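# Open the curtain fully with a mobile arm robot

## Task

Pull the curtain until it is completely open, and finish with the robot still upright: a fall or a lasting tilt means failure.

## Robot and tools

ROBOT. TidyBot++: a wheeled base (0.54 m long, 0.50 m wide, 0.38 m tall) on four driven casters, carrying one seven-joint arm with a two-finger gripper. The shoulder sits 0.12 m ahead of the base centre at 0.68 m height. Segments: upper arm 0.42 m, forearm 0.31 m, hand 0.31 m. The arm begins folded, hand pointing down, sticking out up to 0.08 m past the base front, with the elbow up to 1.15 m high. Cameras: base_camera (fixed on the base, looking forward) and wrist_camera (looks along the hand).

FRAMES. Base frame: origin on the floor below the base centre, x forward, y left, z up, metres. hand_pose is reported in it: the point between the finger pads, with its z axis out along the fingers and the fingers closing along its y axis. Odometry frame = base frame at scene start; base_odometry counts wheel turns only (slip shows as travel), heading in rad, left positive. base_tilt is in degrees, forward and right positive.

move. One action per call; its motions start together. Keys:
- base: an object of relative offsets from where the base is when the command starts. translate_m (forward +, -2 to 2 m), strafe_m (left +, -2 to 2 m), rotate_rad (counter-clockwise seen from above +, -6.3 to 6.3 rad). Translate and strafe together make one straight-line move.
- joints: absolute angles by name. joint_1_rad any angle (turns the whole arm about vertical; positive is clockwise from above, opposite to heading). joint_2_rad shoulder, -2.249 to 2.249 (0 = upper arm up; positive leans forward). joint_3_rad any angle. joint_4_rad elbow, -2.579 to 2.579 (with joint_3 at 3.14, negative bends forward). joint_5_rad any angle. joint_6_rad wrist, -2.099 to 2.099. joint_7_rad any angle (hand roll; positive counter-clockwise when hand points down). gripper_pos 0 (open, about 85 mm gap) to 1 (closed). 'Any angle' joints go the short way; send steps under half a turn to go further.
- target: one list of seven numbers, an absolute hand pose in the base frame: [x, y, z, qw, qx, qy, qz], metres then unit quaternion. With target, joints may contain only gripper_pos. The controller picks the joint angles, prefers folded-looking postures, and may curve or overshoot.
- speeds: caps for this action only: translate_m/strafe_m 0.05 to 0.5 m/s (give it under one key for a combined move), rotate_rad 0.1 to 1.57 rad/s.
- min_time_s: 0.1 to 8 s, lower bound on arm motion time.
- cameras: list from base_camera, wrist_camera, all; [] for none. blocking: true (default) waits until all motion rests; false returns within about 0.5 s.
No action may exceed 15 s; base moves time out at 14 s. An unknown key makes the call invalid; an out-of-range value gets it refused. A move with no action just reports state and images, including the scene number.

wait(seconds 0 to 10, cameras): lets time pass, returns early once earlier moves come to rest. stop(cameras): brakes all running motions. zoom_image(camera, region [x0, y0, x1, y1] pixels, at most 504 by 504): closer look at the latest image. read_manual: licence texts only. finished_scene(scene): ends the current scene, passing its number; do not call anything else in the same reply after it.

RESULTS. 'move' reads 'done' or the worst status. base_status, joint_status and hand_status per motion: done, moving, off_target (rested away from goal, may still push), not_followed (arm target withheld by a check), stopped, contact_stop, time_out, torque_fault, limit_stop_at_motor_heat. 'joint command not followed' with 'cause:' means a self-collision was predicted; 'pose unreachable' means a target was withheld. An unreachable pose can make the arm roam for up to 10 s and end in time_out. hand_target is where the hand would be if all joints reached their targets. motor_effort gives percent of motor maximum, with the peak of the last action in brackets. on_its_own lists what the robot did unprompted. 'ARM HIT' means the arm struck the base or itself hard. MOTOR HOT appears from 60 °C; OVER-TEMPERATURE FAULT stops the arm for 30 to 60 s or more, after which you resend targets. After a refusal or an uncommanded stop (contact_stop, time_out, torque fault), the reply's later move, wait and finished_scene calls are skipped.

ACCURACY. After a target reports done, the hand is normally within 3 cm; to fix it, shift the last target's x, y, z by (wanted - hand_pose). After a joints move, resend each joint as last command + (wanted - reading). To hold still, resend hand_target, not hand_pose. Trust camera images over hand_pose, which can be 1-2 cm off. The arm sags when loaded.

CAUTIONS. The arm never avoids obstacles and keeps pushing when blocked; nothing stops it hitting the base. A snagged arm above about 0.6 m while the base drives or turns can topple the robot; pushing or pulling sideways with a raised hand can lift wheels; reaching far from the folded pose over nearby furniture or swinging a stretched arm sideways can also tip it. Pull the arm back or back the base away to right a lean. A blocked base shoves hard until timeout. Torque above 104.5 N m (joints 1-4) or 51.3 N m (joints 5-7) freezes the arm for 10 s. Avoid slamming, hard hits on fixed or heavy objects, dropping or flinging things, and heavy force or twisting on the gripper, including gripping something firmly while pulling against resistance. The curtain must stay open once the robot lets go.

Each tool is called in YAML: its name, and indented under it one key for each argument.

## Session

move:

Scene clock: 0.00 s.
base_odometry: x=+0.000 y=+0.000 heading=+0.000
base_tilt: forward=+0.0 right=+0.3
base_status: not commanded
joint_positions: joint_1_rad=+0.035 joint_2_rad=-0.330 joint_3_rad=+3.167 joint_4_rad=-2.499 joint_5_rad=-0.002 joint_6_rad=-0.913 joint_7_rad=+1.553 gripper_pos=+0.000
joint_status: not commanded
motor_effort: joint_1_rad=+0 joint_2_rad=-2 joint_3_rad=+0 joint_4_rad=+13 joint_5_rad=-1 joint_6_rad=+1 joint_7_rad=-1
hand_pose: x=+0.2614 y=-0.0058 z=+0.5923 quat_wxyz=(-0.004, +0.999, -0.039, +0.030) (m; base frame)
hand_target: x=+0.2613 y=-0.0058 z=+0.5923 quat_wxyz=(-0.004, +0.999, -0.039, +0.030) (m; base frame)
hand_status: not commanded
pictures: base_camera, wrist_camera

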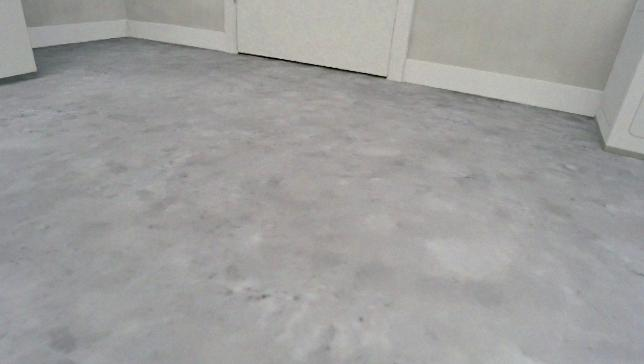

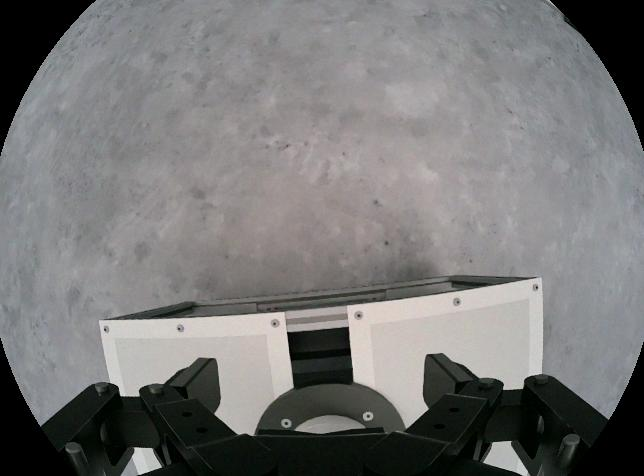

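move:
  joints: {"joint_6_rad": 0.6}
  cameras: ["all"]

Scene clock: 10.43 s.
move: done
base_odometry: x=+0.000 y=+0.000 heading=+0.000
base_tilt: forward=+0.1 right=+0.4
base_status: not commanded
joint_positions: joint_1_rad=+0.035 joint_2_rad=-0.330 joint_3_rad=+3.167 joint_4_rad=-2.499 joint_5_rad=-0.002 joint_6_rad=+0.503 joint_7_rad=+1.553 gripper_pos=+0.000
joint_status: all done
motor_effort: joint_1_rad=+0(1) joint_2_rad=-7(8) joint_3_rad=+0(1) joint_4_rad=+16(17) joint_5_rad=-1(1) joint_6_rad=+9(10) joint_7_rad=-1(1)
hand_pose: x=+0.5518 y=-0.0260 z=+0.8737 quat_wxyz=(+0.011, +0.739, -0.032, +0.673) (m; base frame)
hand_target: x=+0.5532 y=-0.0264 z=+0.9037 quat_wxyz=(+0.011, +0.706, -0.031, +0.708) (m; base frame)
hand_status: not commanded
pictures: base_camera, wrist_camera
camera_calibration:
wrist_camera: T_world_to_cam=[[-0.0682881, -0.996763, -0.0424247, 0.0498423], [-0.0832094, 0.0480661, -0.995372, 0.976637], [0.99419, -0.064442, -0.0862224, -0.341701], [0, 0, 0, 1]] pos_world=[0.424385, -0.0192821, 0.94477]

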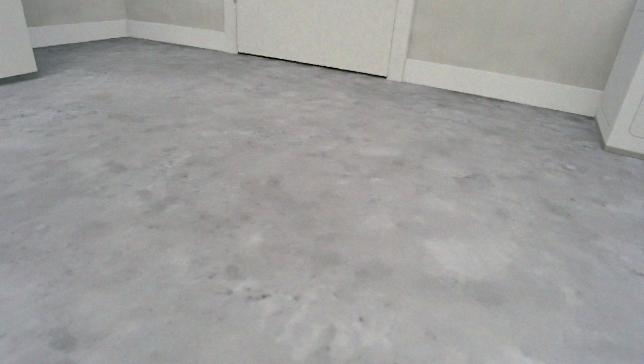

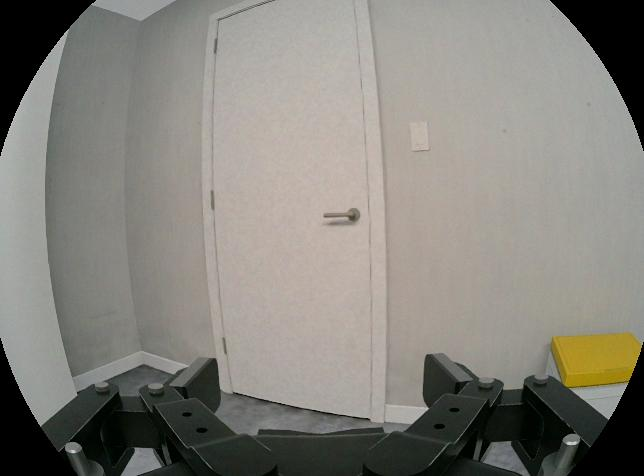

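move:
  base: {"rotate_rad": 1.4}
  cameras: ["wrist_camera"]

move:
  base: {"rotate_rad": 1.4}
  cameras: ["wrist_camera"]

move:
  base: {"rotate_rad": 1.4}
  cameras: ["wrist_camera"]

Scene clock: 21.90 s.
move: done
base_odometry: x=+0.000 y=+0.000 heading=+1.399
base_tilt: forward=+0.0 right=+0.3
base_status: done
joint_positions: joint_1_rad=+0.035 joint_2_rad=-0.330 joint_3_rad=+3.166 joint_4_rad=-2.499 joint_5_rad=-0.002 joint_6_rad=+0.503 joint_7_rad=+1.553 gripper_pos=+0.000
joint_status: not commanded
motor_effort: joint_1_rad=+0(1) joint_2_rad=-6(8) joint_3_rad=+0(2) joint_4_rad=+17(17) joint_5_rad=+0(1) joint_6_rad=+9(10) joint_7_rad=-1(1)
hand_pose: x=+0.5518 y=-0.0256 z=+0.8737 quat_wxyz=(+0.010, +0.739, -0.032, +0.673) (m; base frame)
hand_target: x=+0.5532 y=-0.0264 z=+0.9037 quat_wxyz=(+0.011, +0.706, -0.031, +0.708) (m; base frame)
hand_status: not commanded
pictures: wrist_camera
camera_calibration:
wrist_camera: T_world_to_cam=[[-0.0674662, -0.996829, -0.0422021, 0.0495824], [-0.0832684, 0.0477765, -0.995381, 0.97665], [0.994241, -0.0636405, -0.0862276, -0.341682], [0, 0, 0, 1]] pos_world=[0.424384, -0.0189806, 0.944769]

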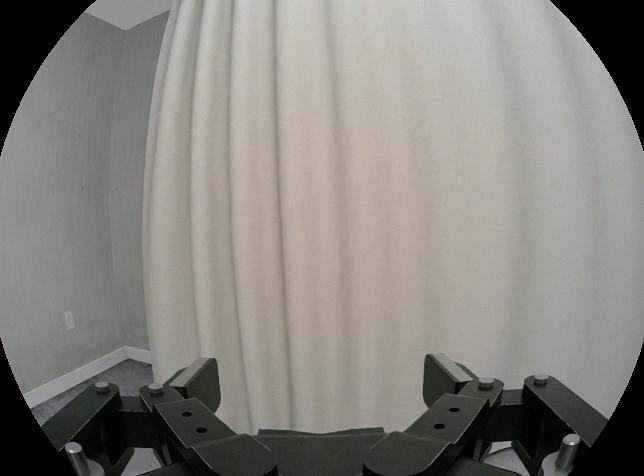

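Scene clock: 24.10 s.
move: done
base_odometry: x=+0.000 y=+0.000 heading=+2.798
base_tilt: forward=+0.1 right=+0.3
base_status: done
joint_positions: joint_1_rad=+0.035 joint_2_rad=-0.330 joint_3_rad=+3.166 joint_4_rad=-2.499 joint_5_rad=-0.002 joint_6_rad=+0.503 joint_7_rad=+1.553 gripper_pos=+0.000
joint_status: not commanded
motor_effort: joint_1_rad=+0(1) joint_2_rad=-6(8) joint_3_rad=+0(2) joint_4_rad=+17(17) joint_5_rad=+0(1) joint_6_rad=+10(10) joint_7_rad=-1(1)
hand_pose: x=+0.5518 y=-0.0254 z=+0.8737 quat_wxyz=(+0.010, +0.739, -0.032, +0.673) (m; base frame)
hand_target: x=+0.5532 y=-0.0264 z=+0.9037 quat_wxyz=(+0.011, +0.706, -0.031, +0.708) (m; base frame)
hand_status: not commanded
pictures: wrist_camera
camera_calibration:
wrist_camera: T_world_to_cam=[[-0.0671485, -0.996853, -0.0421346, 0.0494836], [-0.0831807, 0.047676, -0.995393, 0.976618], [0.99427, -0.0633344, -0.0861203, -0.341783], [0, 0, 0, 1]] pos_world=[0.424383, -0.01888, 0.944769]

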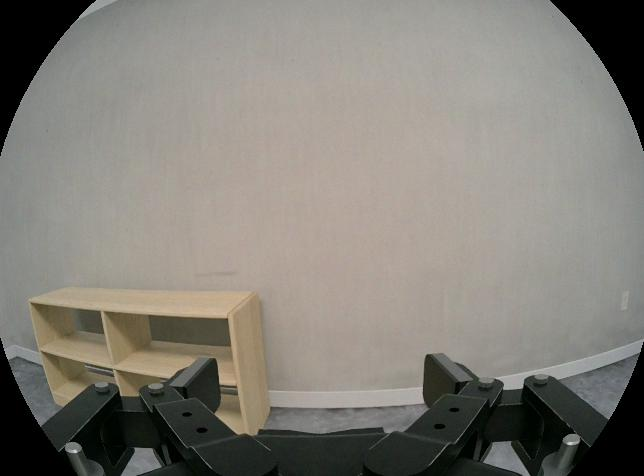

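Scene clock: 26.30 s.
move: done
base_odometry: x=+0.000 y=+0.000 heading=-2.086
base_tilt: forward=+0.0 right=+0.3
base_status: done
joint_positions: joint_1_rad=+0.035 joint_2_rad=-0.330 joint_3_rad=+3.165 joint_4_rad=-2.499 joint_5_rad=-0.002 joint_6_rad=+0.504 joint_7_rad=+1.553 gripper_pos=+0.000
joint_status: not commanded
motor_effort: joint_1_rad=+0(1) joint_2_rad=-6(8) joint_3_rad=+0(2) joint_4_rad=+16(17) joint_5_rad=+0(1) joint_6_rad=+10(10) joint_7_rad=-1(1)
hand_pose: x=+0.5519 y=-0.0254 z=+0.8737 quat_wxyz=(+0.010, +0.739, -0.031, +0.673) (m; base frame)
hand_target: x=+0.5532 y=-0.0264 z=+0.9037 quat_wxyz=(+0.011, +0.706, -0.031, +0.708) (m; base frame)
hand_status: not commanded
pictures: wrist_camera
camera_calibration:
wrist_camera: T_world_to_cam=[[-0.0670403, -0.996864, -0.0420525, 0.0494599], [-0.0831917, 0.0475854, -0.995397, 0.976619], [0.994276, -0.0632333, -0.0861209, -0.341777], [0, 0, 0, 1]] pos_world=[0.424383, -0.0187796, 0.944769]

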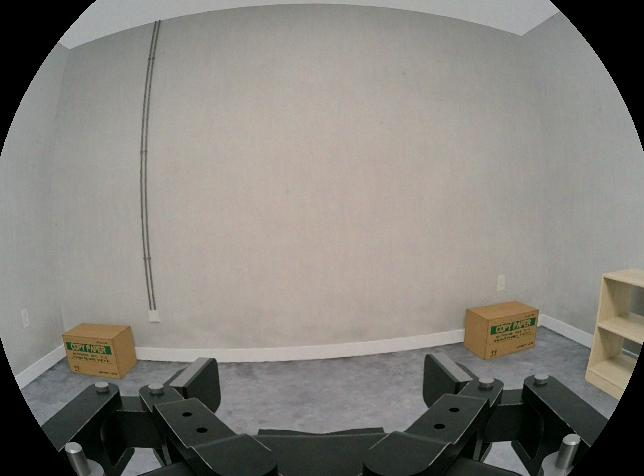

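move:
  base: {"rotate_rad": -2.9}

move:
  base: {"translate_m": -0.8}
  cameras: ["all"]

Scene clock: 34.60 s.
move: done
base_odometry: x=+0.000 y=+0.000 heading=+1.298
base_tilt: forward=+0.0 right=+0.3
base_status: done
joint_positions: joint_1_rad=+0.035 joint_2_rad=-0.330 joint_3_rad=+3.164 joint_4_rad=-2.499 joint_5_rad=-0.002 joint_6_rad=+0.504 joint_7_rad=+1.553 gripper_pos=+0.000
joint_status: not commanded
motor_effort: joint_1_rad=+0(1) joint_2_rad=-7(8) joint_3_rad=+0(1) joint_4_rad=+17(17) joint_5_rad=+0(1) joint_6_rad=+9(10) joint_7_rad=-1(1)
hand_pose: x=+0.5519 y=-0.0249 z=+0.8737 quat_wxyz=(+0.010, +0.739, -0.031, +0.673) (m; base frame)
hand_target: x=+0.5532 y=-0.0264 z=+0.9037 quat_wxyz=(+0.011, +0.706, -0.031, +0.708) (m; base frame)
hand_status: not commanded
pictures: none

Scene clock: 37.43 s.
move: done
base_odometry: x=-0.216 y=-0.771 heading=+1.298
base_tilt: forward=+0.0 right=+0.3
base_status: done
joint_positions: joint_1_rad=+0.035 joint_2_rad=-0.330 joint_3_rad=+3.164 joint_4_rad=-2.499 joint_5_rad=-0.002 joint_6_rad=+0.506 joint_7_rad=+1.553 gripper_pos=+0.000
joint_status: not commanded
motor_effort: joint_1_rad=+0(1) joint_2_rad=-6(10) joint_3_rad=+0(1) joint_4_rad=+17(18) joint_5_rad=-1(1) joint_6_rad=+9(10) joint_7_rad=-1(1)
hand_pose: x=+0.5519 y=-0.0249 z=+0.8743 quat_wxyz=(+0.010, +0.738, -0.031, +0.674) (m; base frame)
hand_target: x=+0.5532 y=-0.0264 z=+0.9037 quat_wxyz=(+0.011, +0.706, -0.031, +0.708) (m; base frame)
hand_status: not commanded
pictures: base_camera, wrist_camera
camera_calibration:
wrist_camera: T_world_to_cam=[[-0.0658969, -0.996955, -0.0416933, 0.0490513], [-0.0811654, 0.0470012, -0.995592, 0.976313], [0.99452, -0.0622224, -0.0840155, -0.343784], [0, 0, 0, 1]] pos_world=[0.424375, -0.018377, 0.945171]

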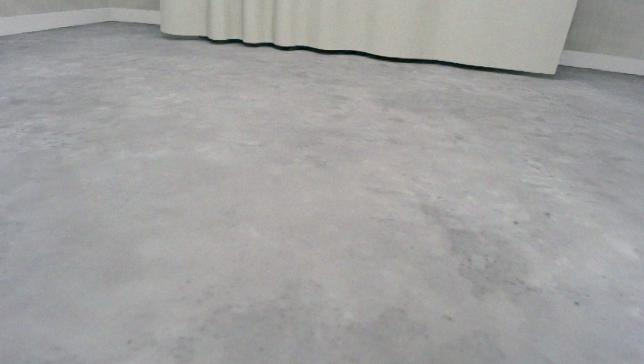

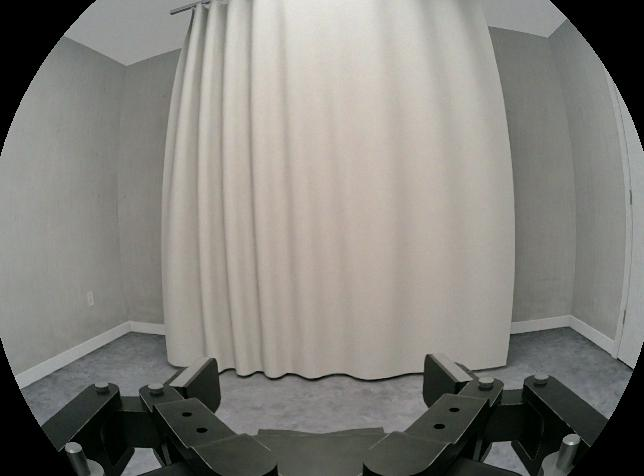

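move:
  joints: {"joint_6_rad": 1.1}
  cameras: ["wrist_camera"]

Scene clock: 51.13 s.
move: done
base_odometry: x=-0.216 y=-0.771 heading=+1.298
base_tilt: forward=+0.0 right=+0.3
base_status: not commanded
joint_positions: joint_1_rad=+0.035 joint_2_rad=-0.330 joint_3_rad=+3.164 joint_4_rad=-2.499 joint_5_rad=-0.002 joint_6_rad=+1.004 joint_7_rad=+1.553 gripper_pos=+0.000
joint_status: all done
motor_effort: joint_1_rad=+0(1) joint_2_rad=-6(8) joint_3_rad=+0(1) joint_4_rad=+16(18) joint_5_rad=-1(1) joint_6_rad=+9(11) joint_7_rad=-1(1)
hand_pose: x=+0.5279 y=-0.0249 z=+1.0260 quat_wxyz=(+0.014, +0.549, -0.025, +0.835) (m; base frame)
hand_target: x=+0.5147 y=-0.0255 z=+1.0528 quat_wxyz=(+0.016, +0.509, -0.024, +0.860) (m; base frame)
hand_status: not commanded
pictures: wrist_camera
camera_calibration:
wrist_camera: T_world_to_cam=[[-0.0492997, -0.99791, -0.0417634, 0.0450741], [0.404294, 0.018297, -0.914446, 0.785059], [0.9133, -0.0619666, 0.402547, -0.763404], [0, 0, 0, 1]] pos_world=[0.382044, -0.0166898, 1.02708]

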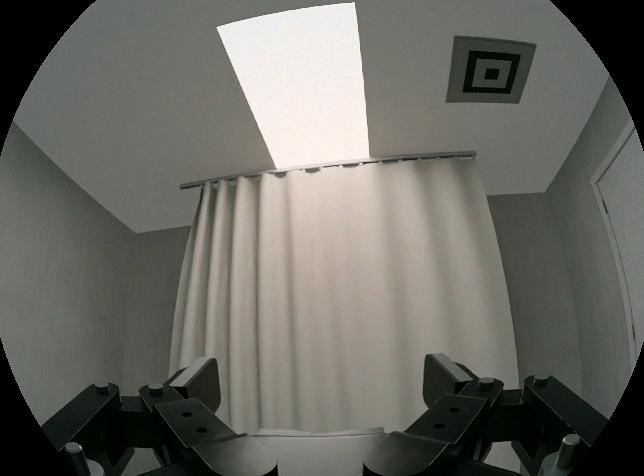

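move:
  target: [0.65, -0.1, 1.0, -0.259, 0.658, 0.259, 0.658]
  cameras: ["wrist_camera"]

Scene clock: 69.43 s.
move: done
base_odometry: x=-0.216 y=-0.771 heading=+1.298
base_tilt: forward=+0.1 right=+0.3
base_status: not commanded
joint_positions: joint_1_rad=+0.688 joint_2_rad=+0.280 joint_3_rad=+3.268 joint_4_rad=-1.546 joint_5_rad=+1.474 joint_6_rad=+1.511 joint_7_rad=+0.302 gripper_pos=+0.000
joint_status: not commanded
motor_effort: joint_1_rad=+0(1) joint_2_rad=-24(26) joint_3_rad=-1(2) joint_4_rad=+14(17) joint_5_rad=-9(10) joint_6_rad=+3(9) joint_7_rad=-1(1)
hand_pose: x=+0.6606 y=-0.1012 z=+1.0204 quat_wxyz=(-0.225, +0.647, +0.245, +0.687) (m; base frame)
hand_target: x=+0.6500 y=-0.1000 z=+1.0000 quat_wxyz=(-0.259, +0.658, +0.259, +0.658) (m; base frame)
hand_status: done (0.023 m and 5.5 deg from the pose sent, 0.146 m and 51.4 deg at the start)
pictures: wrist_camera
camera_calibration:
wrist_camera: T_world_to_cam=[[0.622152, -0.782321, 0.0300274, -0.519811], [0.0595325, 0.00903125, -0.998186, 1.03998], [0.78063, 0.62281, 0.0521923, -0.372691], [0, 0, 0, 1]] pos_world=[0.552423, -0.183935, 1.07315]

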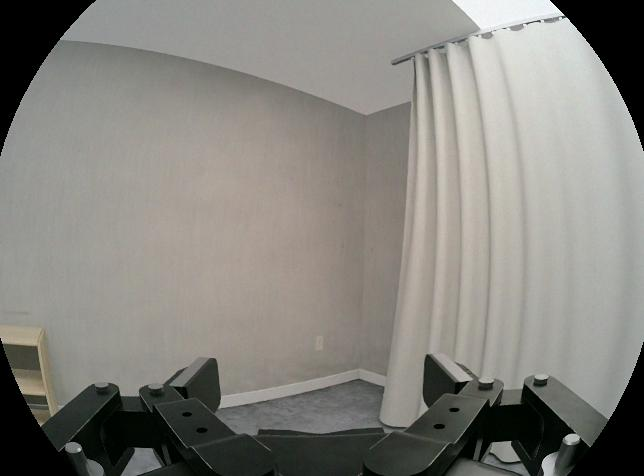

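move:
  base: {"rotate_rad": 0.179}

move:
  base: {"translate_m": 0.9, "strafe_m": -1.5}
  cameras: ["all"]

Scene clock: 89.17 s.
move: done
base_odometry: x=-0.216 y=-0.771 heading=+1.477
base_tilt: forward=+0.1 right=+0.3
base_status: done
joint_positions: joint_1_rad=+0.695 joint_2_rad=+0.280 joint_3_rad=+3.273 joint_4_rad=-1.545 joint_5_rad=+1.478 joint_6_rad=+1.519 joint_7_rad=+0.300 gripper_pos=+0.000
joint_status: not commanded
motor_effort: joint_1_rad=+0(3) joint_2_rad=-25(25) joint_3_rad=-1(3) joint_4_rad=+14(15) joint_5_rad=-9(10) joint_6_rad=+3(3) joint_7_rad=-1(1)
hand_pose: x=+0.6582 y=-0.1053 z=+1.0194 quat_wxyz=(-0.223, +0.648, +0.244, +0.686) (m; base frame)
hand_target: x=+0.6500 y=-0.1000 z=+1.0000 quat_wxyz=(-0.259, +0.658, +0.259, +0.658) (m; base frame)
hand_status: not commanded
pictures: none

Scene clock: 93.67 s.
move: done
base_odometry: x=+1.363 y=-0.016 heading=+1.477
base_tilt: forward=+0.1 right=+0.3
base_status: done
joint_positions: joint_1_rad=+0.695 joint_2_rad=+0.288 joint_3_rad=+3.273 joint_4_rad=-1.543 joint_5_rad=+1.480 joint_6_rad=+1.521 joint_7_rad=+0.300 gripper_pos=+0.000
joint_status: not commanded
motor_effort: joint_1_rad=+0(2) joint_2_rad=-24(29) joint_3_rad=+0(2) joint_4_rad=+14(15) joint_5_rad=-9(10) joint_6_rad=+3(4) joint_7_rad=-1(1)
hand_pose: x=+0.6597 y=-0.1064 z=+1.0164 quat_wxyz=(-0.225, +0.649, +0.244, +0.684) (m; base frame)
hand_target: x=+0.6500 y=-0.1000 z=+1.0000 quat_wxyz=(-0.259, +0.658, +0.259, +0.658) (m; base frame)
hand_status: not commanded
pictures: base_camera, wrist_camera
camera_calibration:
wrist_camera: T_world_to_cam=[[0.621611, -0.782926, 0.0250302, -0.517814], [0.0519787, 0.00934348, -0.998604, 1.04145], [0.7816, 0.622044, 0.0465035, -0.363487], [0, 0, 0, 1]] pos_world=[0.551847, -0.189036, 1.06986]

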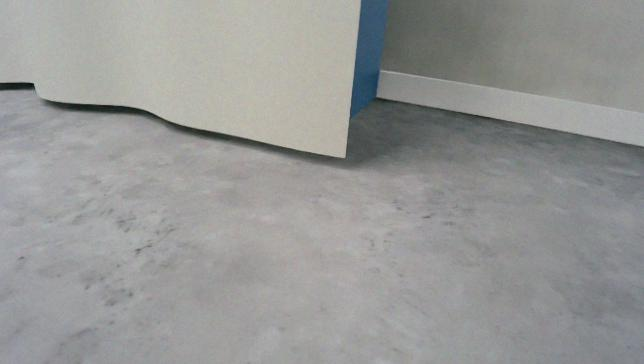

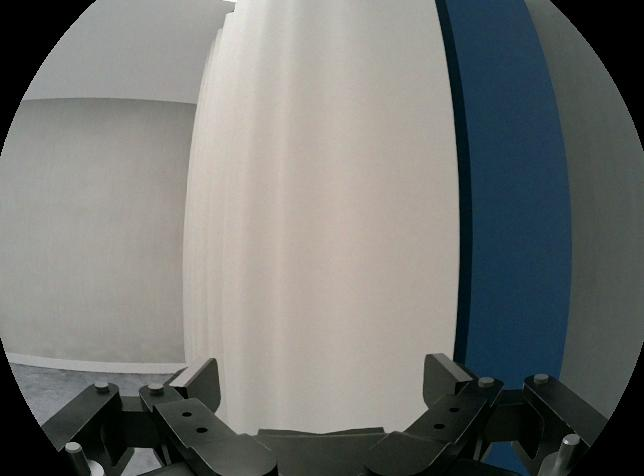

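zoom_image:
  camera: "wrist_camera"
  region: [400, 100, 600, 300]

zoom_image:
  camera: "base_camera"
  region: [280, 0, 440, 180]

Scaled by 2.520.

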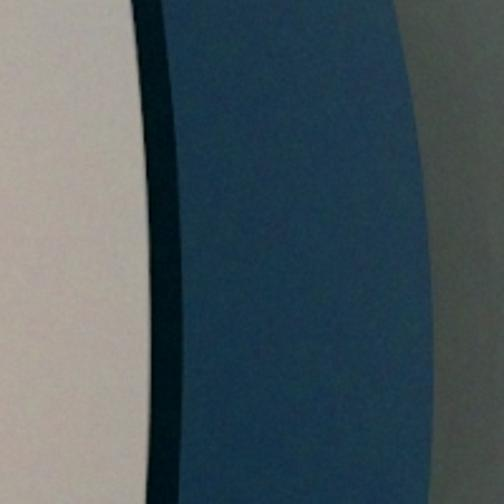

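Scaled by 2.800.

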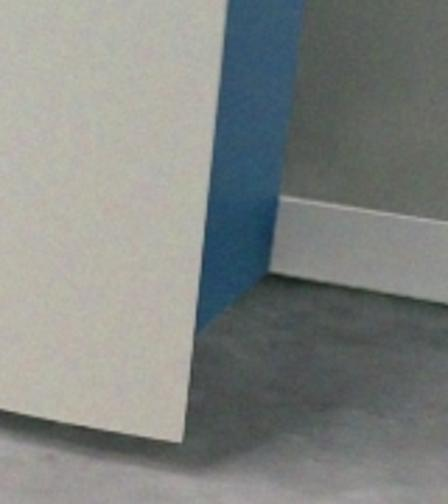

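move:
  base: {"translate_m": 0.17, "strafe_m": -0.065}
  cameras: ["all"]

Scene clock: 146.47 s.
move: done
base_odometry: x=+1.443 y=+0.148 heading=+1.476
base_tilt: forward=+0.1 right=+0.3
base_status: done
joint_positions: joint_1_rad=+0.695 joint_2_rad=+0.295 joint_3_rad=+3.273 joint_4_rad=-1.541 joint_5_rad=+1.480 joint_6_rad=+1.521 joint_7_rad=+0.300 gripper_pos=+0.000
joint_status: not commanded
motor_effort: joint_1_rad=+0(1) joint_2_rad=-25(28) joint_3_rad=-1(2) joint_4_rad=+14(15) joint_5_rad=-9(10) joint_6_rad=+3(4) joint_7_rad=-1(1)
hand_pose: x=+0.6615 y=-0.1080 z=+1.0130 quat_wxyz=(-0.227, +0.651, +0.242, +0.683) (m; base frame)
hand_target: x=+0.6500 y=-0.1000 z=+1.0000 quat_wxyz=(-0.259, +0.658, +0.259, +0.658) (m; base frame)
hand_status: not commanded
pictures: base_camera, wrist_camera
camera_calibration:
wrist_camera: T_world_to_cam=[[0.622209, -0.782618, 0.0190866, -0.514479], [0.0466348, 0.0127167, -0.998831, 1.04212], [0.781461, 0.622372, 0.0444097, -0.361435], [0, 0, 0, 1]] pos_world=[0.553962, -0.190946, 1.06677]

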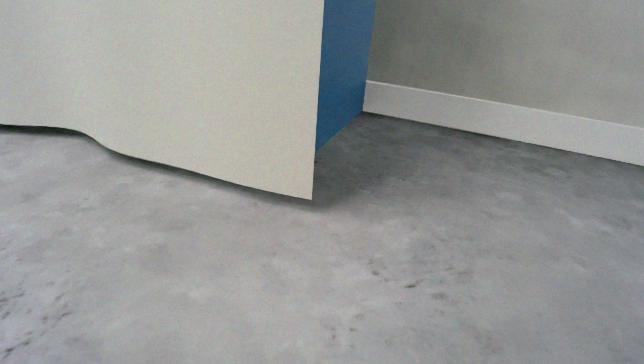

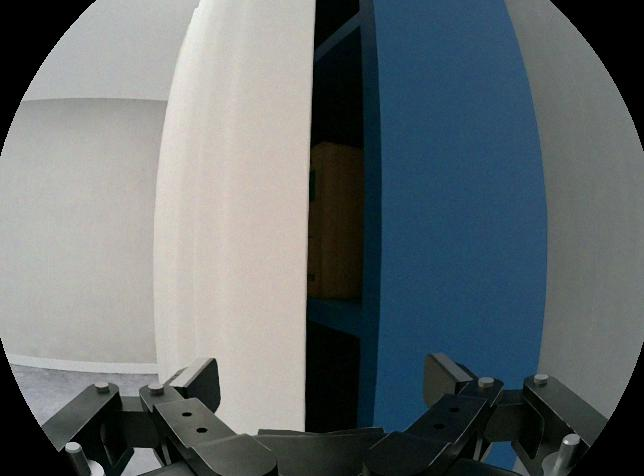

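move:
  base: {"translate_m": 0.12, "strafe_m": 0.098}
  speeds: {"translate_m": 0.15}
  cameras: ["all"]

Scene clock: 170.47 s.
move: done
base_odometry: x=+1.357 y=+0.277 heading=+1.476
base_tilt: forward=+0.0 right=+0.3
base_status: done
joint_positions: joint_1_rad=+0.699 joint_2_rad=+0.295 joint_3_rad=+3.275 joint_4_rad=-1.541 joint_5_rad=+1.480 joint_6_rad=+1.521 joint_7_rad=+0.300 gripper_pos=+0.000
joint_status: not commanded
motor_effort: joint_1_rad=+0(3) joint_2_rad=-25(26) joint_3_rad=-1(3) joint_4_rad=+15(15) joint_5_rad=-9(10) joint_6_rad=+3(4) joint_7_rad=-1(1)
hand_pose: x=+0.6611 y=-0.1103 z=+1.0129 quat_wxyz=(-0.226, +0.651, +0.241, +0.683) (m; base frame)
hand_target: x=+0.6500 y=-0.1000 z=+1.0000 quat_wxyz=(-0.259, +0.658, +0.259, +0.658) (m; base frame)
hand_status: not commanded
pictures: base_camera, wrist_camera
camera_calibration:
wrist_camera: T_world_to_cam=[[0.618916, -0.785223, 0.0191571, -0.514131], [0.0464964, 0.0122799, -0.998843, 1.04218], [0.784079, 0.619091, 0.0441103, -0.361599], [0, 0, 0, 1]] pos_world=[0.55327, -0.192643, 1.06677]

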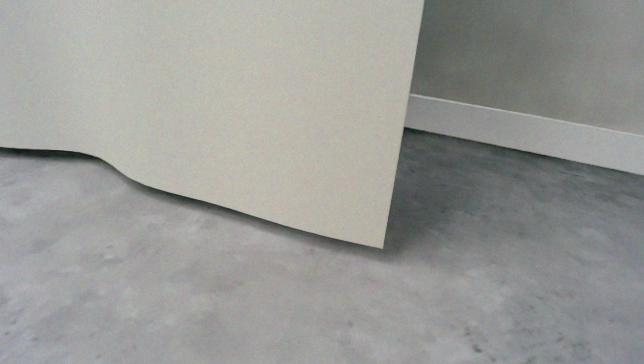

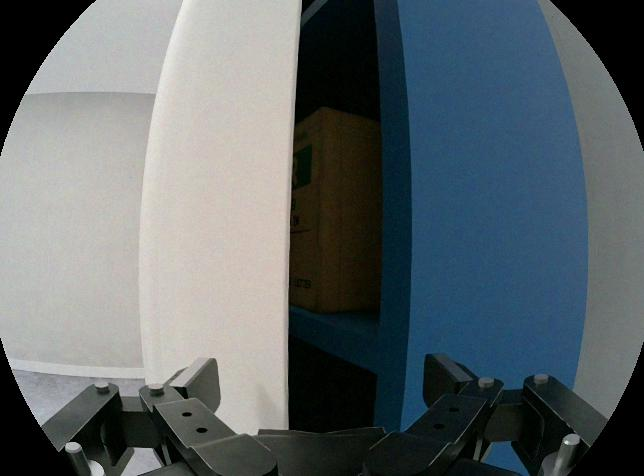

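move:
  joints: {"gripper_pos": 1.0}
  cameras: ["all"]

Scene clock: 184.97 s.
move: done
base_odometry: x=+1.357 y=+0.277 heading=+1.476
base_tilt: forward=+0.0 right=+0.3
base_status: not commanded
joint_positions: joint_1_rad=+0.699 joint_2_rad=+0.295 joint_3_rad=+3.275 joint_4_rad=-1.541 joint_5_rad=+1.480 joint_6_rad=+1.521 joint_7_rad=+0.300 gripper_pos=+0.994
joint_status: all done
motor_effort: joint_1_rad=+0(1) joint_2_rad=-25(26) joint_3_rad=+0(1) joint_4_rad=+15(15) joint_5_rad=-10(10) joint_6_rad=+2(4) joint_7_rad=-1(1)
hand_pose: x=+0.6611 y=-0.1103 z=+1.0129 quat_wxyz=(-0.226, +0.651, +0.241, +0.683) (m; base frame)
hand_target: x=+0.6500 y=-0.1000 z=+1.0000 quat_wxyz=(-0.259, +0.658, +0.259, +0.658) (m; base frame)
hand_status: not commanded
pictures: base_camera, wrist_camera
camera_calibration:
wrist_camera: T_world_to_cam=[[0.618916, -0.785223, 0.0191571, -0.514131], [0.0464964, 0.0122799, -0.998843, 1.04218], [0.784079, 0.619091, 0.0441103, -0.361599], [0, 0, 0, 1]] pos_world=[0.55327, -0.192643, 1.06677]

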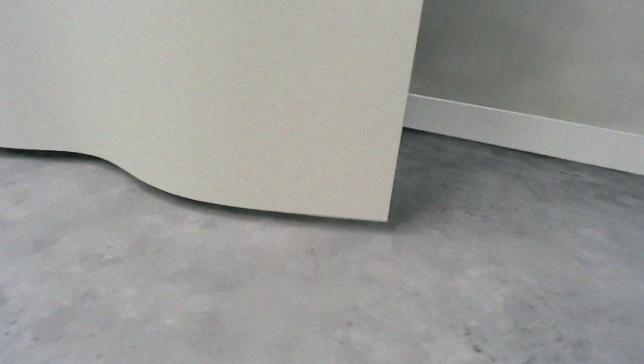

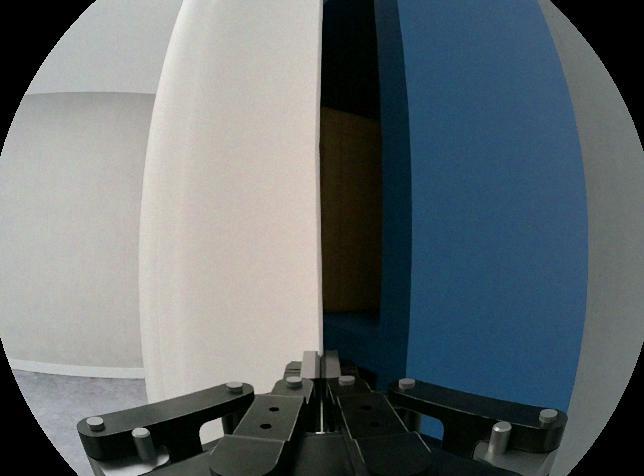

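move:
  base: {"translate_m": 0.17, "strafe_m": 0.466}
  speeds: {"translate_m": 0.2}
  cameras: ["all"]

Scene clock: 195.47 s.
move: done
base_odometry: x=+0.909 y=+0.490 heading=+1.476
base_tilt: forward=+0.1 right=+0.3
base_status: done
joint_positions: joint_1_rad=+0.718 joint_2_rad=+0.288 joint_3_rad=+3.281 joint_4_rad=-1.494 joint_5_rad=+1.473 joint_6_rad=+1.521 joint_7_rad=+0.299 gripper_pos=+0.994
joint_status: not commanded
motor_effort: joint_1_rad=-5(6) joint_2_rad=-15(27) joint_3_rad=-3(4) joint_4_rad=+7(15) joint_5_rad=+6(10) joint_6_rad=+2(4) joint_7_rad=-1(1)
hand_pose: x=+0.6589 y=-0.1241 z=+1.0335 quat_wxyz=(-0.201, +0.644, +0.249, +0.695) (m; base frame)
hand_target: x=+0.6500 y=-0.1000 z=+1.0000 quat_wxyz=(-0.259, +0.658, +0.259, +0.658) (m; base frame)
hand_status: not commanded
pictures: base_camera, wrist_camera
camera_calibration:
wrist_camera: T_world_to_cam=[[0.596633, -0.799342, 0.0712843, -0.564963], [0.0863083, -0.0243984, -0.99597, 1.02929], [0.79786, 0.600381, 0.0544329, -0.374201], [0, 0, 0, 1]] pos_world=[0.546799, -0.201823, 1.08578]

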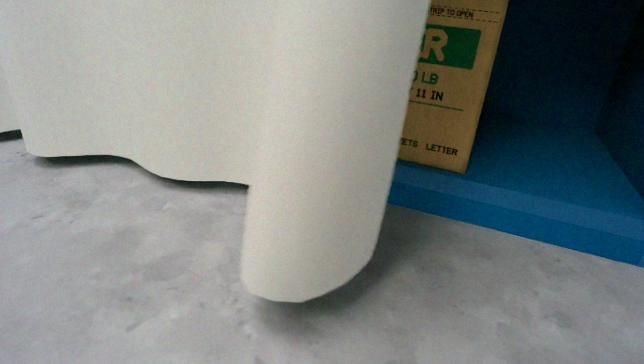

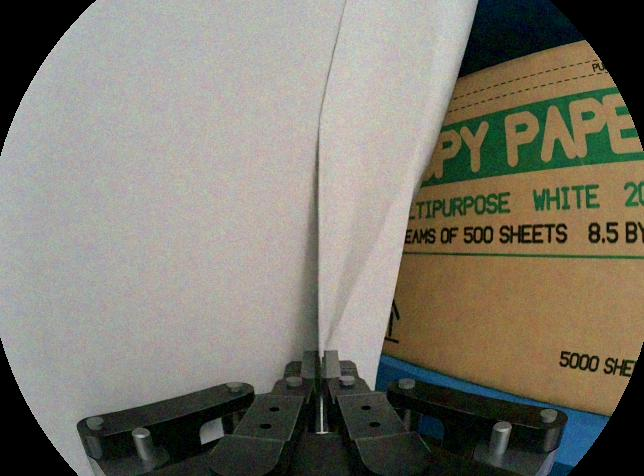

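move:
  base: {"translate_m": 0.307, "strafe_m": 0.84}
  speeds: {"translate_m": 0.2}
  cameras: ["all"]

Scene clock: 207.60 s.
move: done
base_odometry: x=+0.102 y=+0.875 heading=+1.476
base_tilt: forward=+0.1 right=+0.3
base_status: done
joint_positions: joint_1_rad=+0.731 joint_2_rad=+0.335 joint_3_rad=+3.300 joint_4_rad=-1.515 joint_5_rad=+1.569 joint_6_rad=+1.538 joint_7_rad=+0.295 gripper_pos=+0.999
joint_status: not commanded
motor_effort: joint_1_rad=-6(21) joint_2_rad=-29(33) joint_3_rad=-6(15) joint_4_rad=+14(17) joint_5_rad=-9(28) joint_6_rad=+5(13) joint_7_rad=-1(1)
hand_pose: x=+0.6589 y=-0.1388 z=+0.9746 quat_wxyz=(-0.215, +0.686, +0.243, +0.651) (m; base frame)
hand_target: x=+0.6500 y=-0.1000 z=+1.0000 quat_wxyz=(-0.259, +0.658, +0.259, +0.658) (m; base frame)
hand_status: not commanded
pictures: base_camera, wrist_camera
camera_calibration:
wrist_camera: T_world_to_cam=[[0.607899, -0.793985, 0.00678232, -0.516338], [-0.0362158, -0.0362588, -0.998686, 1.05199], [0.793188, 0.606855, -0.0507965, -0.255628], [0, 0, 0, 1]] pos_world=[0.554741, -0.216692, 1.04112]

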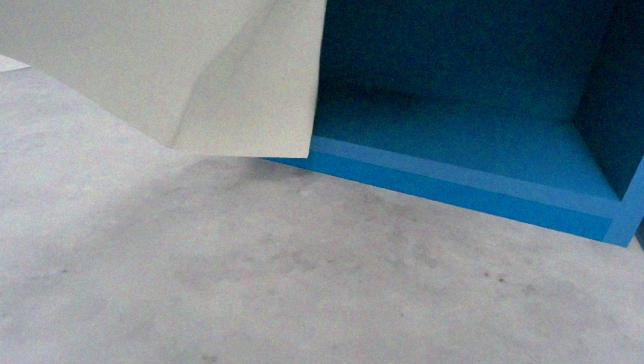

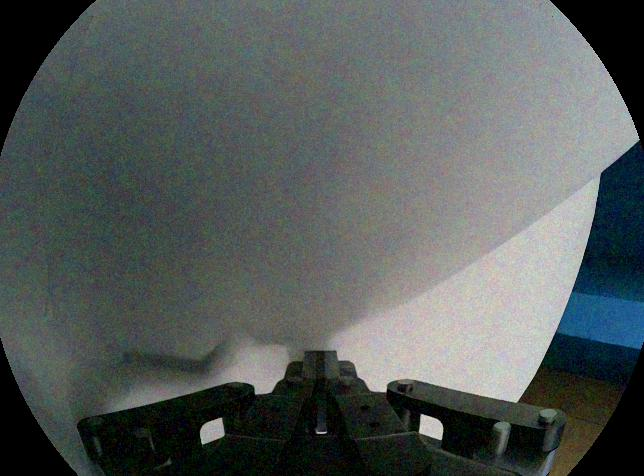

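move:
  joints: {"gripper_pos": 0.0}
  cameras: ["all"]

move:
  base: {"translate_m": -0.7, "strafe_m": -0.5}
  cameras: ["all"]

Scene clock: 216.70 s.
move: done
base_odometry: x=+0.102 y=+0.875 heading=+1.476
base_tilt: forward=+0.1 right=+0.3
base_status: not commanded
joint_positions: joint_1_rad=+0.731 joint_2_rad=+0.335 joint_3_rad=+3.300 joint_4_rad=-1.515 joint_5_rad=+1.569 joint_6_rad=+1.538 joint_7_rad=+0.295 gripper_pos=+0.000
joint_status: all done
motor_effort: joint_1_rad=-5(6) joint_2_rad=-29(30) joint_3_rad=-5(6) joint_4_rad=+15(15) joint_5_rad=-10(11) joint_6_rad=+5(6) joint_7_rad=-1(1)
hand_pose: x=+0.6589 y=-0.1388 z=+0.9746 quat_wxyz=(-0.215, +0.686, +0.243, +0.651) (m; base frame)
hand_target: x=+0.6500 y=-0.1000 z=+1.0000 quat_wxyz=(-0.259, +0.658, +0.259, +0.658) (m; base frame)
hand_status: not commanded
pictures: base_camera, wrist_camera
camera_calibration:
wrist_camera: T_world_to_cam=[[0.607899, -0.793985, 0.00678232, -0.516338], [-0.0362158, -0.0362588, -0.998686, 1.05199], [0.793188, 0.606855, -0.0507965, -0.255628], [0, 0, 0, 1]] pos_world=[0.554741, -0.216692, 1.04112]

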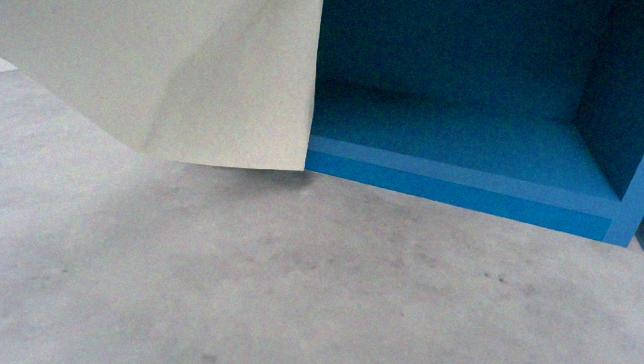

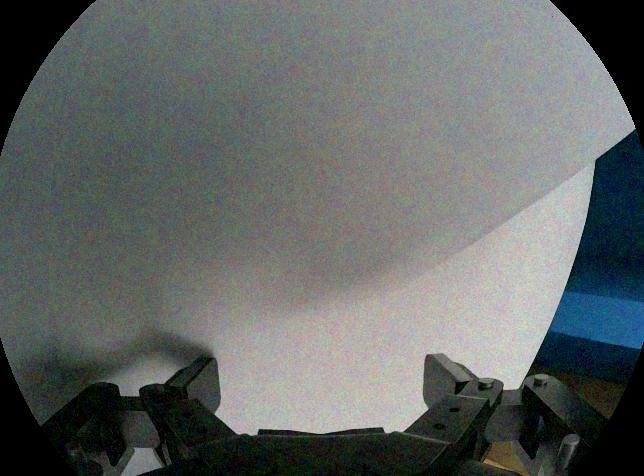

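Scene clock: 219.53 s.
move: done
base_odometry: x=+0.534 y=+0.131 heading=+1.476
base_tilt: forward=+0.1 right=+0.3
base_status: done
joint_positions: joint_1_rad=+0.715 joint_2_rad=+0.335 joint_3_rad=+3.293 joint_4_rad=-1.515 joint_5_rad=+1.569 joint_6_rad=+1.538 joint_7_rad=+0.295 gripper_pos=+0.000
joint_status: not commanded
motor_effort: joint_1_rad=+0(5) joint_2_rad=-26(32) joint_3_rad=-1(5) joint_4_rad=+14(16) joint_5_rad=-9(13) joint_6_rad=+3(6) joint_7_rad=-1(2)
hand_pose: x=+0.6614 y=-0.1269 z=+0.9752 quat_wxyz=(-0.222, +0.683, +0.250, +0.650) (m; base frame)
hand_target: x=+0.6500 y=-0.1000 z=+1.0000 quat_wxyz=(-0.259, +0.658, +0.259, +0.658) (m; base frame)
hand_status: not commanded
pictures: base_camera, wrist_camera
camera_calibration:
wrist_camera: T_world_to_cam=[[0.625741, -0.780005, 0.00630113, -0.518047], [-0.034048, -0.0353828, -0.998794, 1.05186], [0.779287, 0.624772, -0.0486981, -0.255383], [0, 0, 0, 1]] pos_world=[0.558994, -0.207306, 1.04142]

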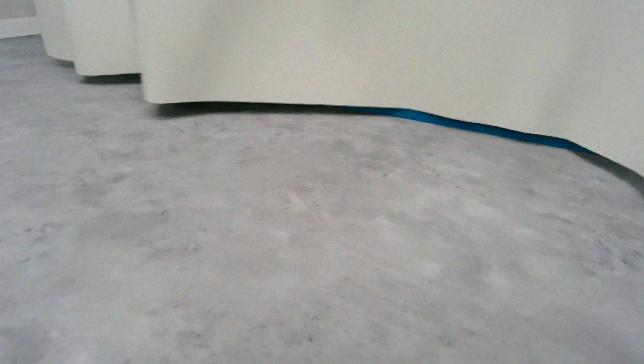

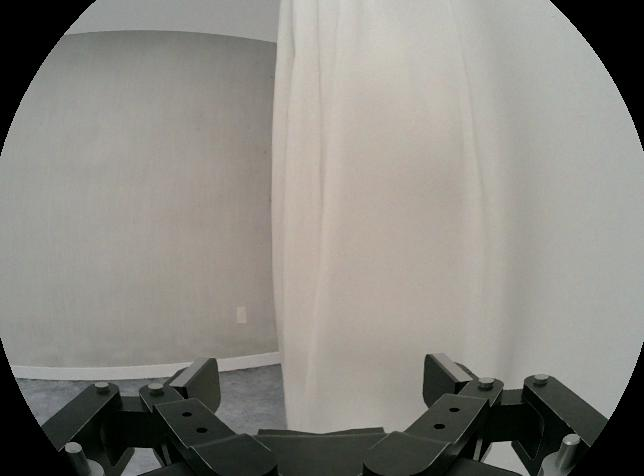

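move:
  base: {"translate_m": -0.9, "rotate_rad": -0.3}
  joints: {"joint_1_rad": 0.035, "joint_2_rad": -0.33, "joint_3_rad": 3.167, "joint_4_rad": -2.5, "joint_5_rad": 0, "joint_6_rad": 1.0, "joint_7_rad": 1.553}
  cameras: ["all"]

Scene clock: 234.30 s.
move: done
base_odometry: x=+0.449 y=-0.765 heading=+1.176
base_tilt: forward=+0.0 right=+0.3
base_status: done
joint_positions: joint_1_rad=+0.054 joint_2_rad=-0.306 joint_3_rad=+3.182 joint_4_rad=-2.464 joint_5_rad=+0.056 joint_6_rad=+1.084 joint_7_rad=+1.512 gripper_pos=+0.000
joint_status: all done
motor_effort: joint_1_rad=+0(3) joint_2_rad=-6(29) joint_3_rad=+1(4) joint_4_rad=+16(17) joint_5_rad=-1(10) joint_6_rad=+9(9) joint_7_rad=-1(2)
hand_pose: x=+0.5272 y=-0.0254 z=+1.0570 quat_wxyz=(+0.010, +0.512, -0.016, +0.859) (m; base frame)
hand_target: x=+0.5284 y=-0.0257 z=+1.0241 quat_wxyz=(+0.015, +0.552, -0.025, +0.834) (m; base frame)
hand_status: not commanded
pictures: base_camera, wrist_camera
camera_calibration:
wrist_camera: T_world_to_cam=[[-0.0303797, -0.99899, -0.0331102, 0.0266555], [0.483655, 0.0142973, -0.875142, 0.730177], [0.874731, -0.0426005, 0.482732, -0.839219], [0, 0, 0, 1]] pos_world=[0.381748, -0.0195621, 1.04501]

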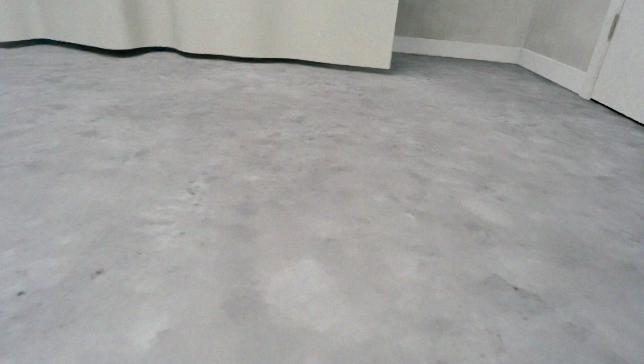

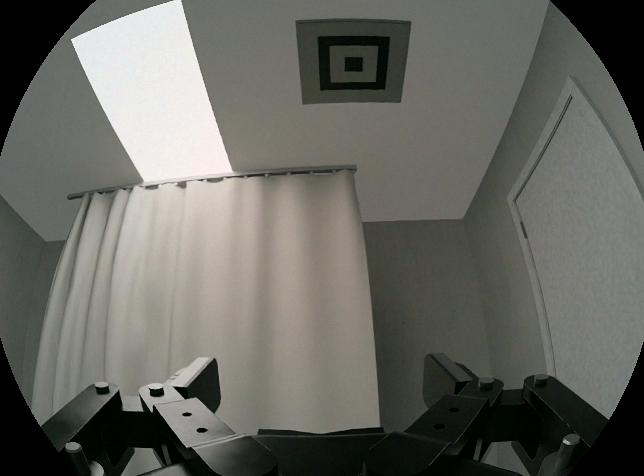

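zoom_image:
  camera: "wrist_camera"
  region: [60, 150, 380, 260]

Scaled by 1.575.

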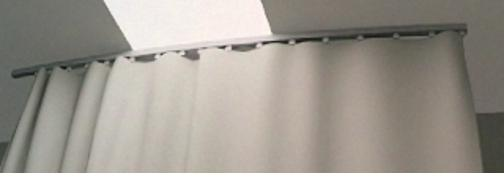

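move:
  base: {"rotate_rad": -0.439}
  target: [0.65, 0.1, 1.0, 0.259, 0.658, -0.259, 0.658]

move:
  base: {"translate_m": 0.2, "strafe_m": 1.9}

move:
  base: {"translate_m": 0.05, "strafe_m": 0.42}
  cameras: ["all"]

Scene clock: 254.07 s.
move: done
base_odometry: x=+0.449 y=-0.765 heading=+0.737
base_tilt: forward=+0.1 right=+0.3
base_status: done
joint_positions: joint_1_rad=-0.721 joint_2_rad=+0.285 joint_3_rad=+3.066 joint_4_rad=-1.542 joint_5_rad=-1.485 joint_6_rad=+1.491 joint_7_rad=+2.837 gripper_pos=+0.000
joint_status: not commanded
motor_effort: joint_1_rad=+0(1) joint_2_rad=-24(25) joint_3_rad=+1(2) joint_4_rad=+14(17) joint_5_rad=+9(9) joint_6_rad=+3(9) joint_7_rad=-1(1)
hand_pose: x=+0.6609 y=+0.1011 z=+1.0199 quat_wxyz=(+0.225, +0.647, -0.245, +0.686) (m; base frame)
hand_target: x=+0.6500 y=+0.1000 z=+1.0000 quat_wxyz=(+0.259, +0.658, -0.259, +0.658) (m; base frame)
hand_status: done (0.023 m and 5.5 deg from the pose sent, 0.185 m and 49.4 deg at the start)
pictures: none

Scene clock: 258.50 s.
move: done
base_odometry: x=-0.681 y=+0.776 heading=+0.737
base_tilt: forward=+0.1 right=+0.3
base_status: done
joint_positions: joint_1_rad=-0.728 joint_2_rad=+0.290 joint_3_rad=+3.062 joint_4_rad=-1.540 joint_5_rad=-1.489 joint_6_rad=+1.498 joint_7_rad=+2.838 gripper_pos=+0.000
joint_status: not commanded
motor_effort: joint_1_rad=+1(2) joint_2_rad=-24(27) joint_3_rad=+1(3) joint_4_rad=+14(15) joint_5_rad=+9(9) joint_6_rad=+2(4) joint_7_rad=-1(1)
hand_pose: x=+0.6600 y=+0.1062 z=+1.0171 quat_wxyz=(+0.224, +0.650, -0.243, +0.685) (m; base frame)
hand_target: x=+0.6500 y=+0.1000 z=+1.0000 quat_wxyz=(+0.259, +0.658, -0.259, +0.658) (m; base frame)
hand_status: not commanded
pictures: none

Scene clock: 260.53 s.
move: done
base_odometry: x=-0.926 y=+1.121 heading=+0.737
base_tilt: forward=+0.0 right=+0.3
base_status: done
joint_positions: joint_1_rad=-0.734 joint_2_rad=+0.297 joint_3_rad=+3.058 joint_4_rad=-1.538 joint_5_rad=-1.489 joint_6_rad=+1.500 joint_7_rad=+2.838 gripper_pos=+0.000
joint_status: not commanded
motor_effort: joint_1_rad=+0(3) joint_2_rad=-25(27) joint_3_rad=+1(3) joint_4_rad=+14(15) joint_5_rad=+9(9) joint_6_rad=+3(4) joint_7_rad=-1(1)
hand_pose: x=+0.6604 y=+0.1122 z=+1.0141 quat_wxyz=(+0.223, +0.652, -0.239, +0.684) (m; base frame)
hand_target: x=+0.6500 y=+0.1000 z=+1.0000 quat_wxyz=(+0.259, +0.658, -0.259, +0.658) (m; base frame)
hand_status: not commanded
pictures: base_camera, wrist_camera
camera_calibration:
wrist_camera: T_world_to_cam=[[-0.620505, -0.782471, -0.052084, 0.55142], [0.0664916, 0.0136816, -0.997693, 1.02609], [0.781378, -0.622537, 0.0435382, -0.35706], [0, 0, 0, 1]] pos_world=[0.552931, 0.195149, 1.06799]

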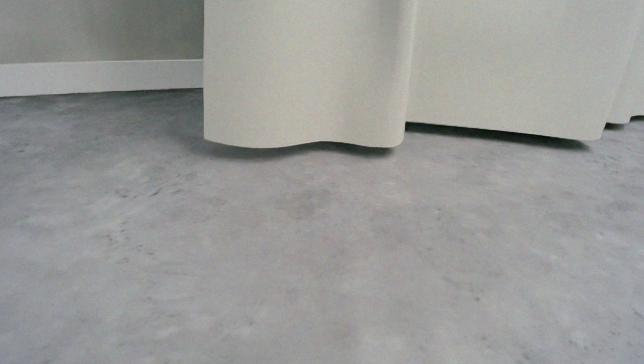

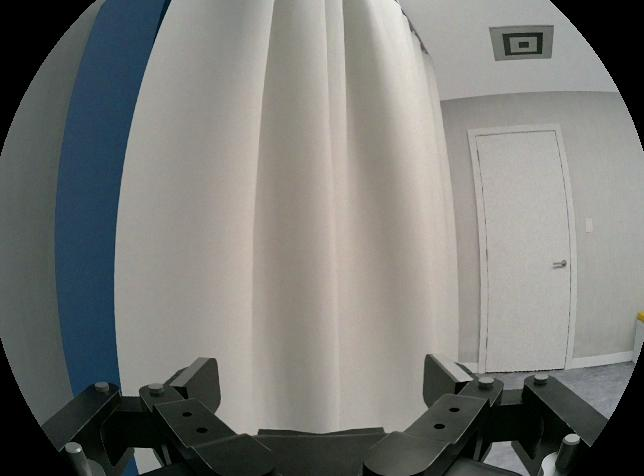

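move:
  base: {"translate_m": 0.235, "strafe_m": 0.125}
  cameras: ["all"]

Scene clock: 275.30 s.
move: done
base_odometry: x=-0.836 y=+1.371 heading=+0.737
base_tilt: forward=+0.1 right=+0.3
base_status: done
joint_positions: joint_1_rad=-0.734 joint_2_rad=+0.302 joint_3_rad=+3.058 joint_4_rad=-1.537 joint_5_rad=-1.491 joint_6_rad=+1.501 joint_7_rad=+2.838 gripper_pos=+0.000
joint_status: not commanded
motor_effort: joint_1_rad=+1(1) joint_2_rad=-23(28) joint_3_rad=+1(1) joint_4_rad=+14(15) joint_5_rad=+8(9) joint_6_rad=+3(4) joint_7_rad=-1(1)
hand_pose: x=+0.6615 y=+0.1132 z=+1.0117 quat_wxyz=(+0.225, +0.653, -0.238, +0.683) (m; base frame)
hand_target: x=+0.6500 y=+0.1000 z=+1.0000 quat_wxyz=(+0.259, +0.658, -0.259, +0.658) (m; base frame)
hand_status: not commanded
pictures: base_camera, wrist_camera
camera_calibration:
wrist_camera: T_world_to_cam=[[-0.621507, -0.781927, -0.0481619, 0.549393], [0.06281, 0.0115443, -0.997959, 1.02652], [0.780887, -0.623263, 0.041938, -0.355196], [0, 0, 0, 1]] pos_world=[0.554344, 0.196354, 1.06578]

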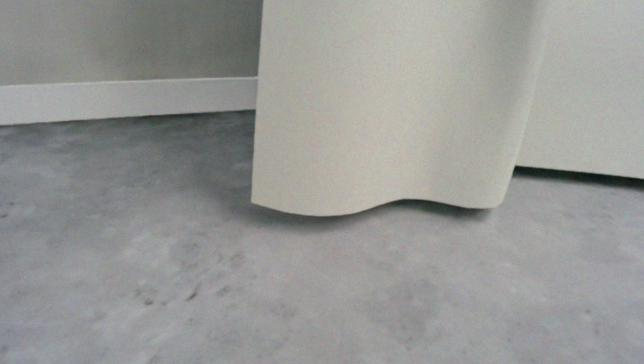

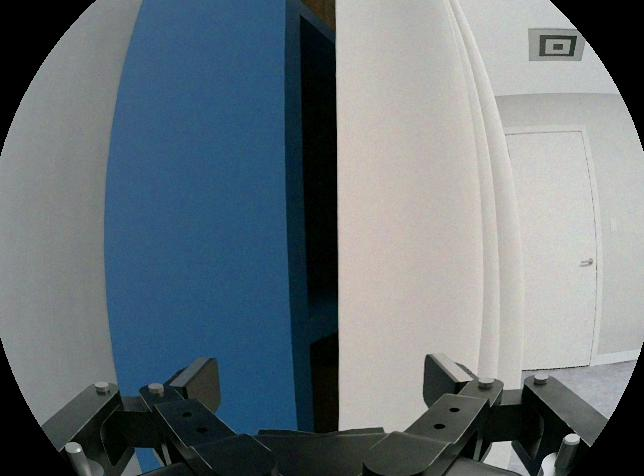

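move:
  base: {"translate_m": 0.106, "strafe_m": -0.089}
  speeds: {"translate_m": 0.15}
  cameras: ["all"]

Scene clock: 289.77 s.
move: done
base_odometry: x=-0.698 y=+1.377 heading=+0.737
base_tilt: forward=+0.1 right=+0.3
base_status: done
joint_positions: joint_1_rad=-0.734 joint_2_rad=+0.302 joint_3_rad=+3.058 joint_4_rad=-1.537 joint_5_rad=-1.491 joint_6_rad=+1.501 joint_7_rad=+2.838 gripper_pos=+0.000
joint_status: not commanded
motor_effort: joint_1_rad=+0(2) joint_2_rad=-26(26) joint_3_rad=+1(3) joint_4_rad=+14(15) joint_5_rad=+8(9) joint_6_rad=+2(4) joint_7_rad=-1(1)
hand_pose: x=+0.6615 y=+0.1132 z=+1.0116 quat_wxyz=(+0.225, +0.653, -0.238, +0.683) (m; base frame)
hand_target: x=+0.6500 y=+0.1000 z=+1.0000 quat_wxyz=(+0.259, +0.658, -0.259, +0.658) (m; base frame)
hand_status: not commanded
pictures: base_camera, wrist_camera
camera_calibration:
wrist_camera: T_world_to_cam=[[-0.621449, -0.781973, -0.0481601, 0.549368], [0.0627311, 0.0116088, -0.997963, 1.02655], [0.780939, -0.623205, 0.0418397, -0.355132], [0, 0, 0, 1]] pos_world=[0.554344, 0.196353, 1.06578]

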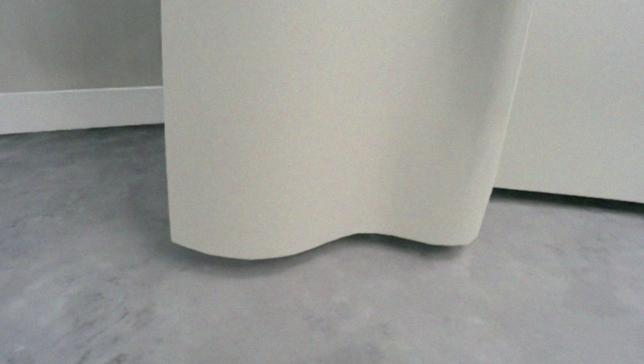

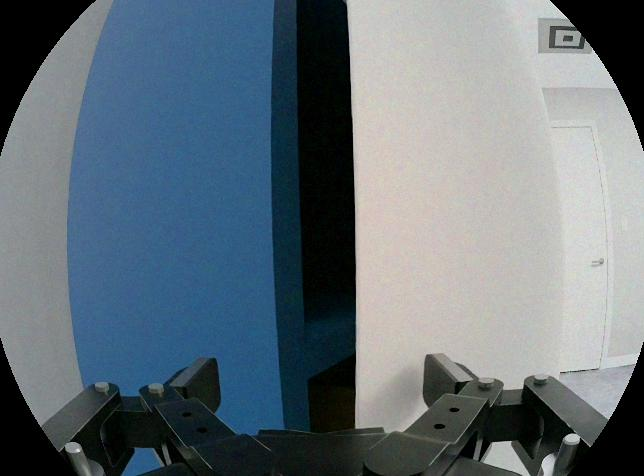

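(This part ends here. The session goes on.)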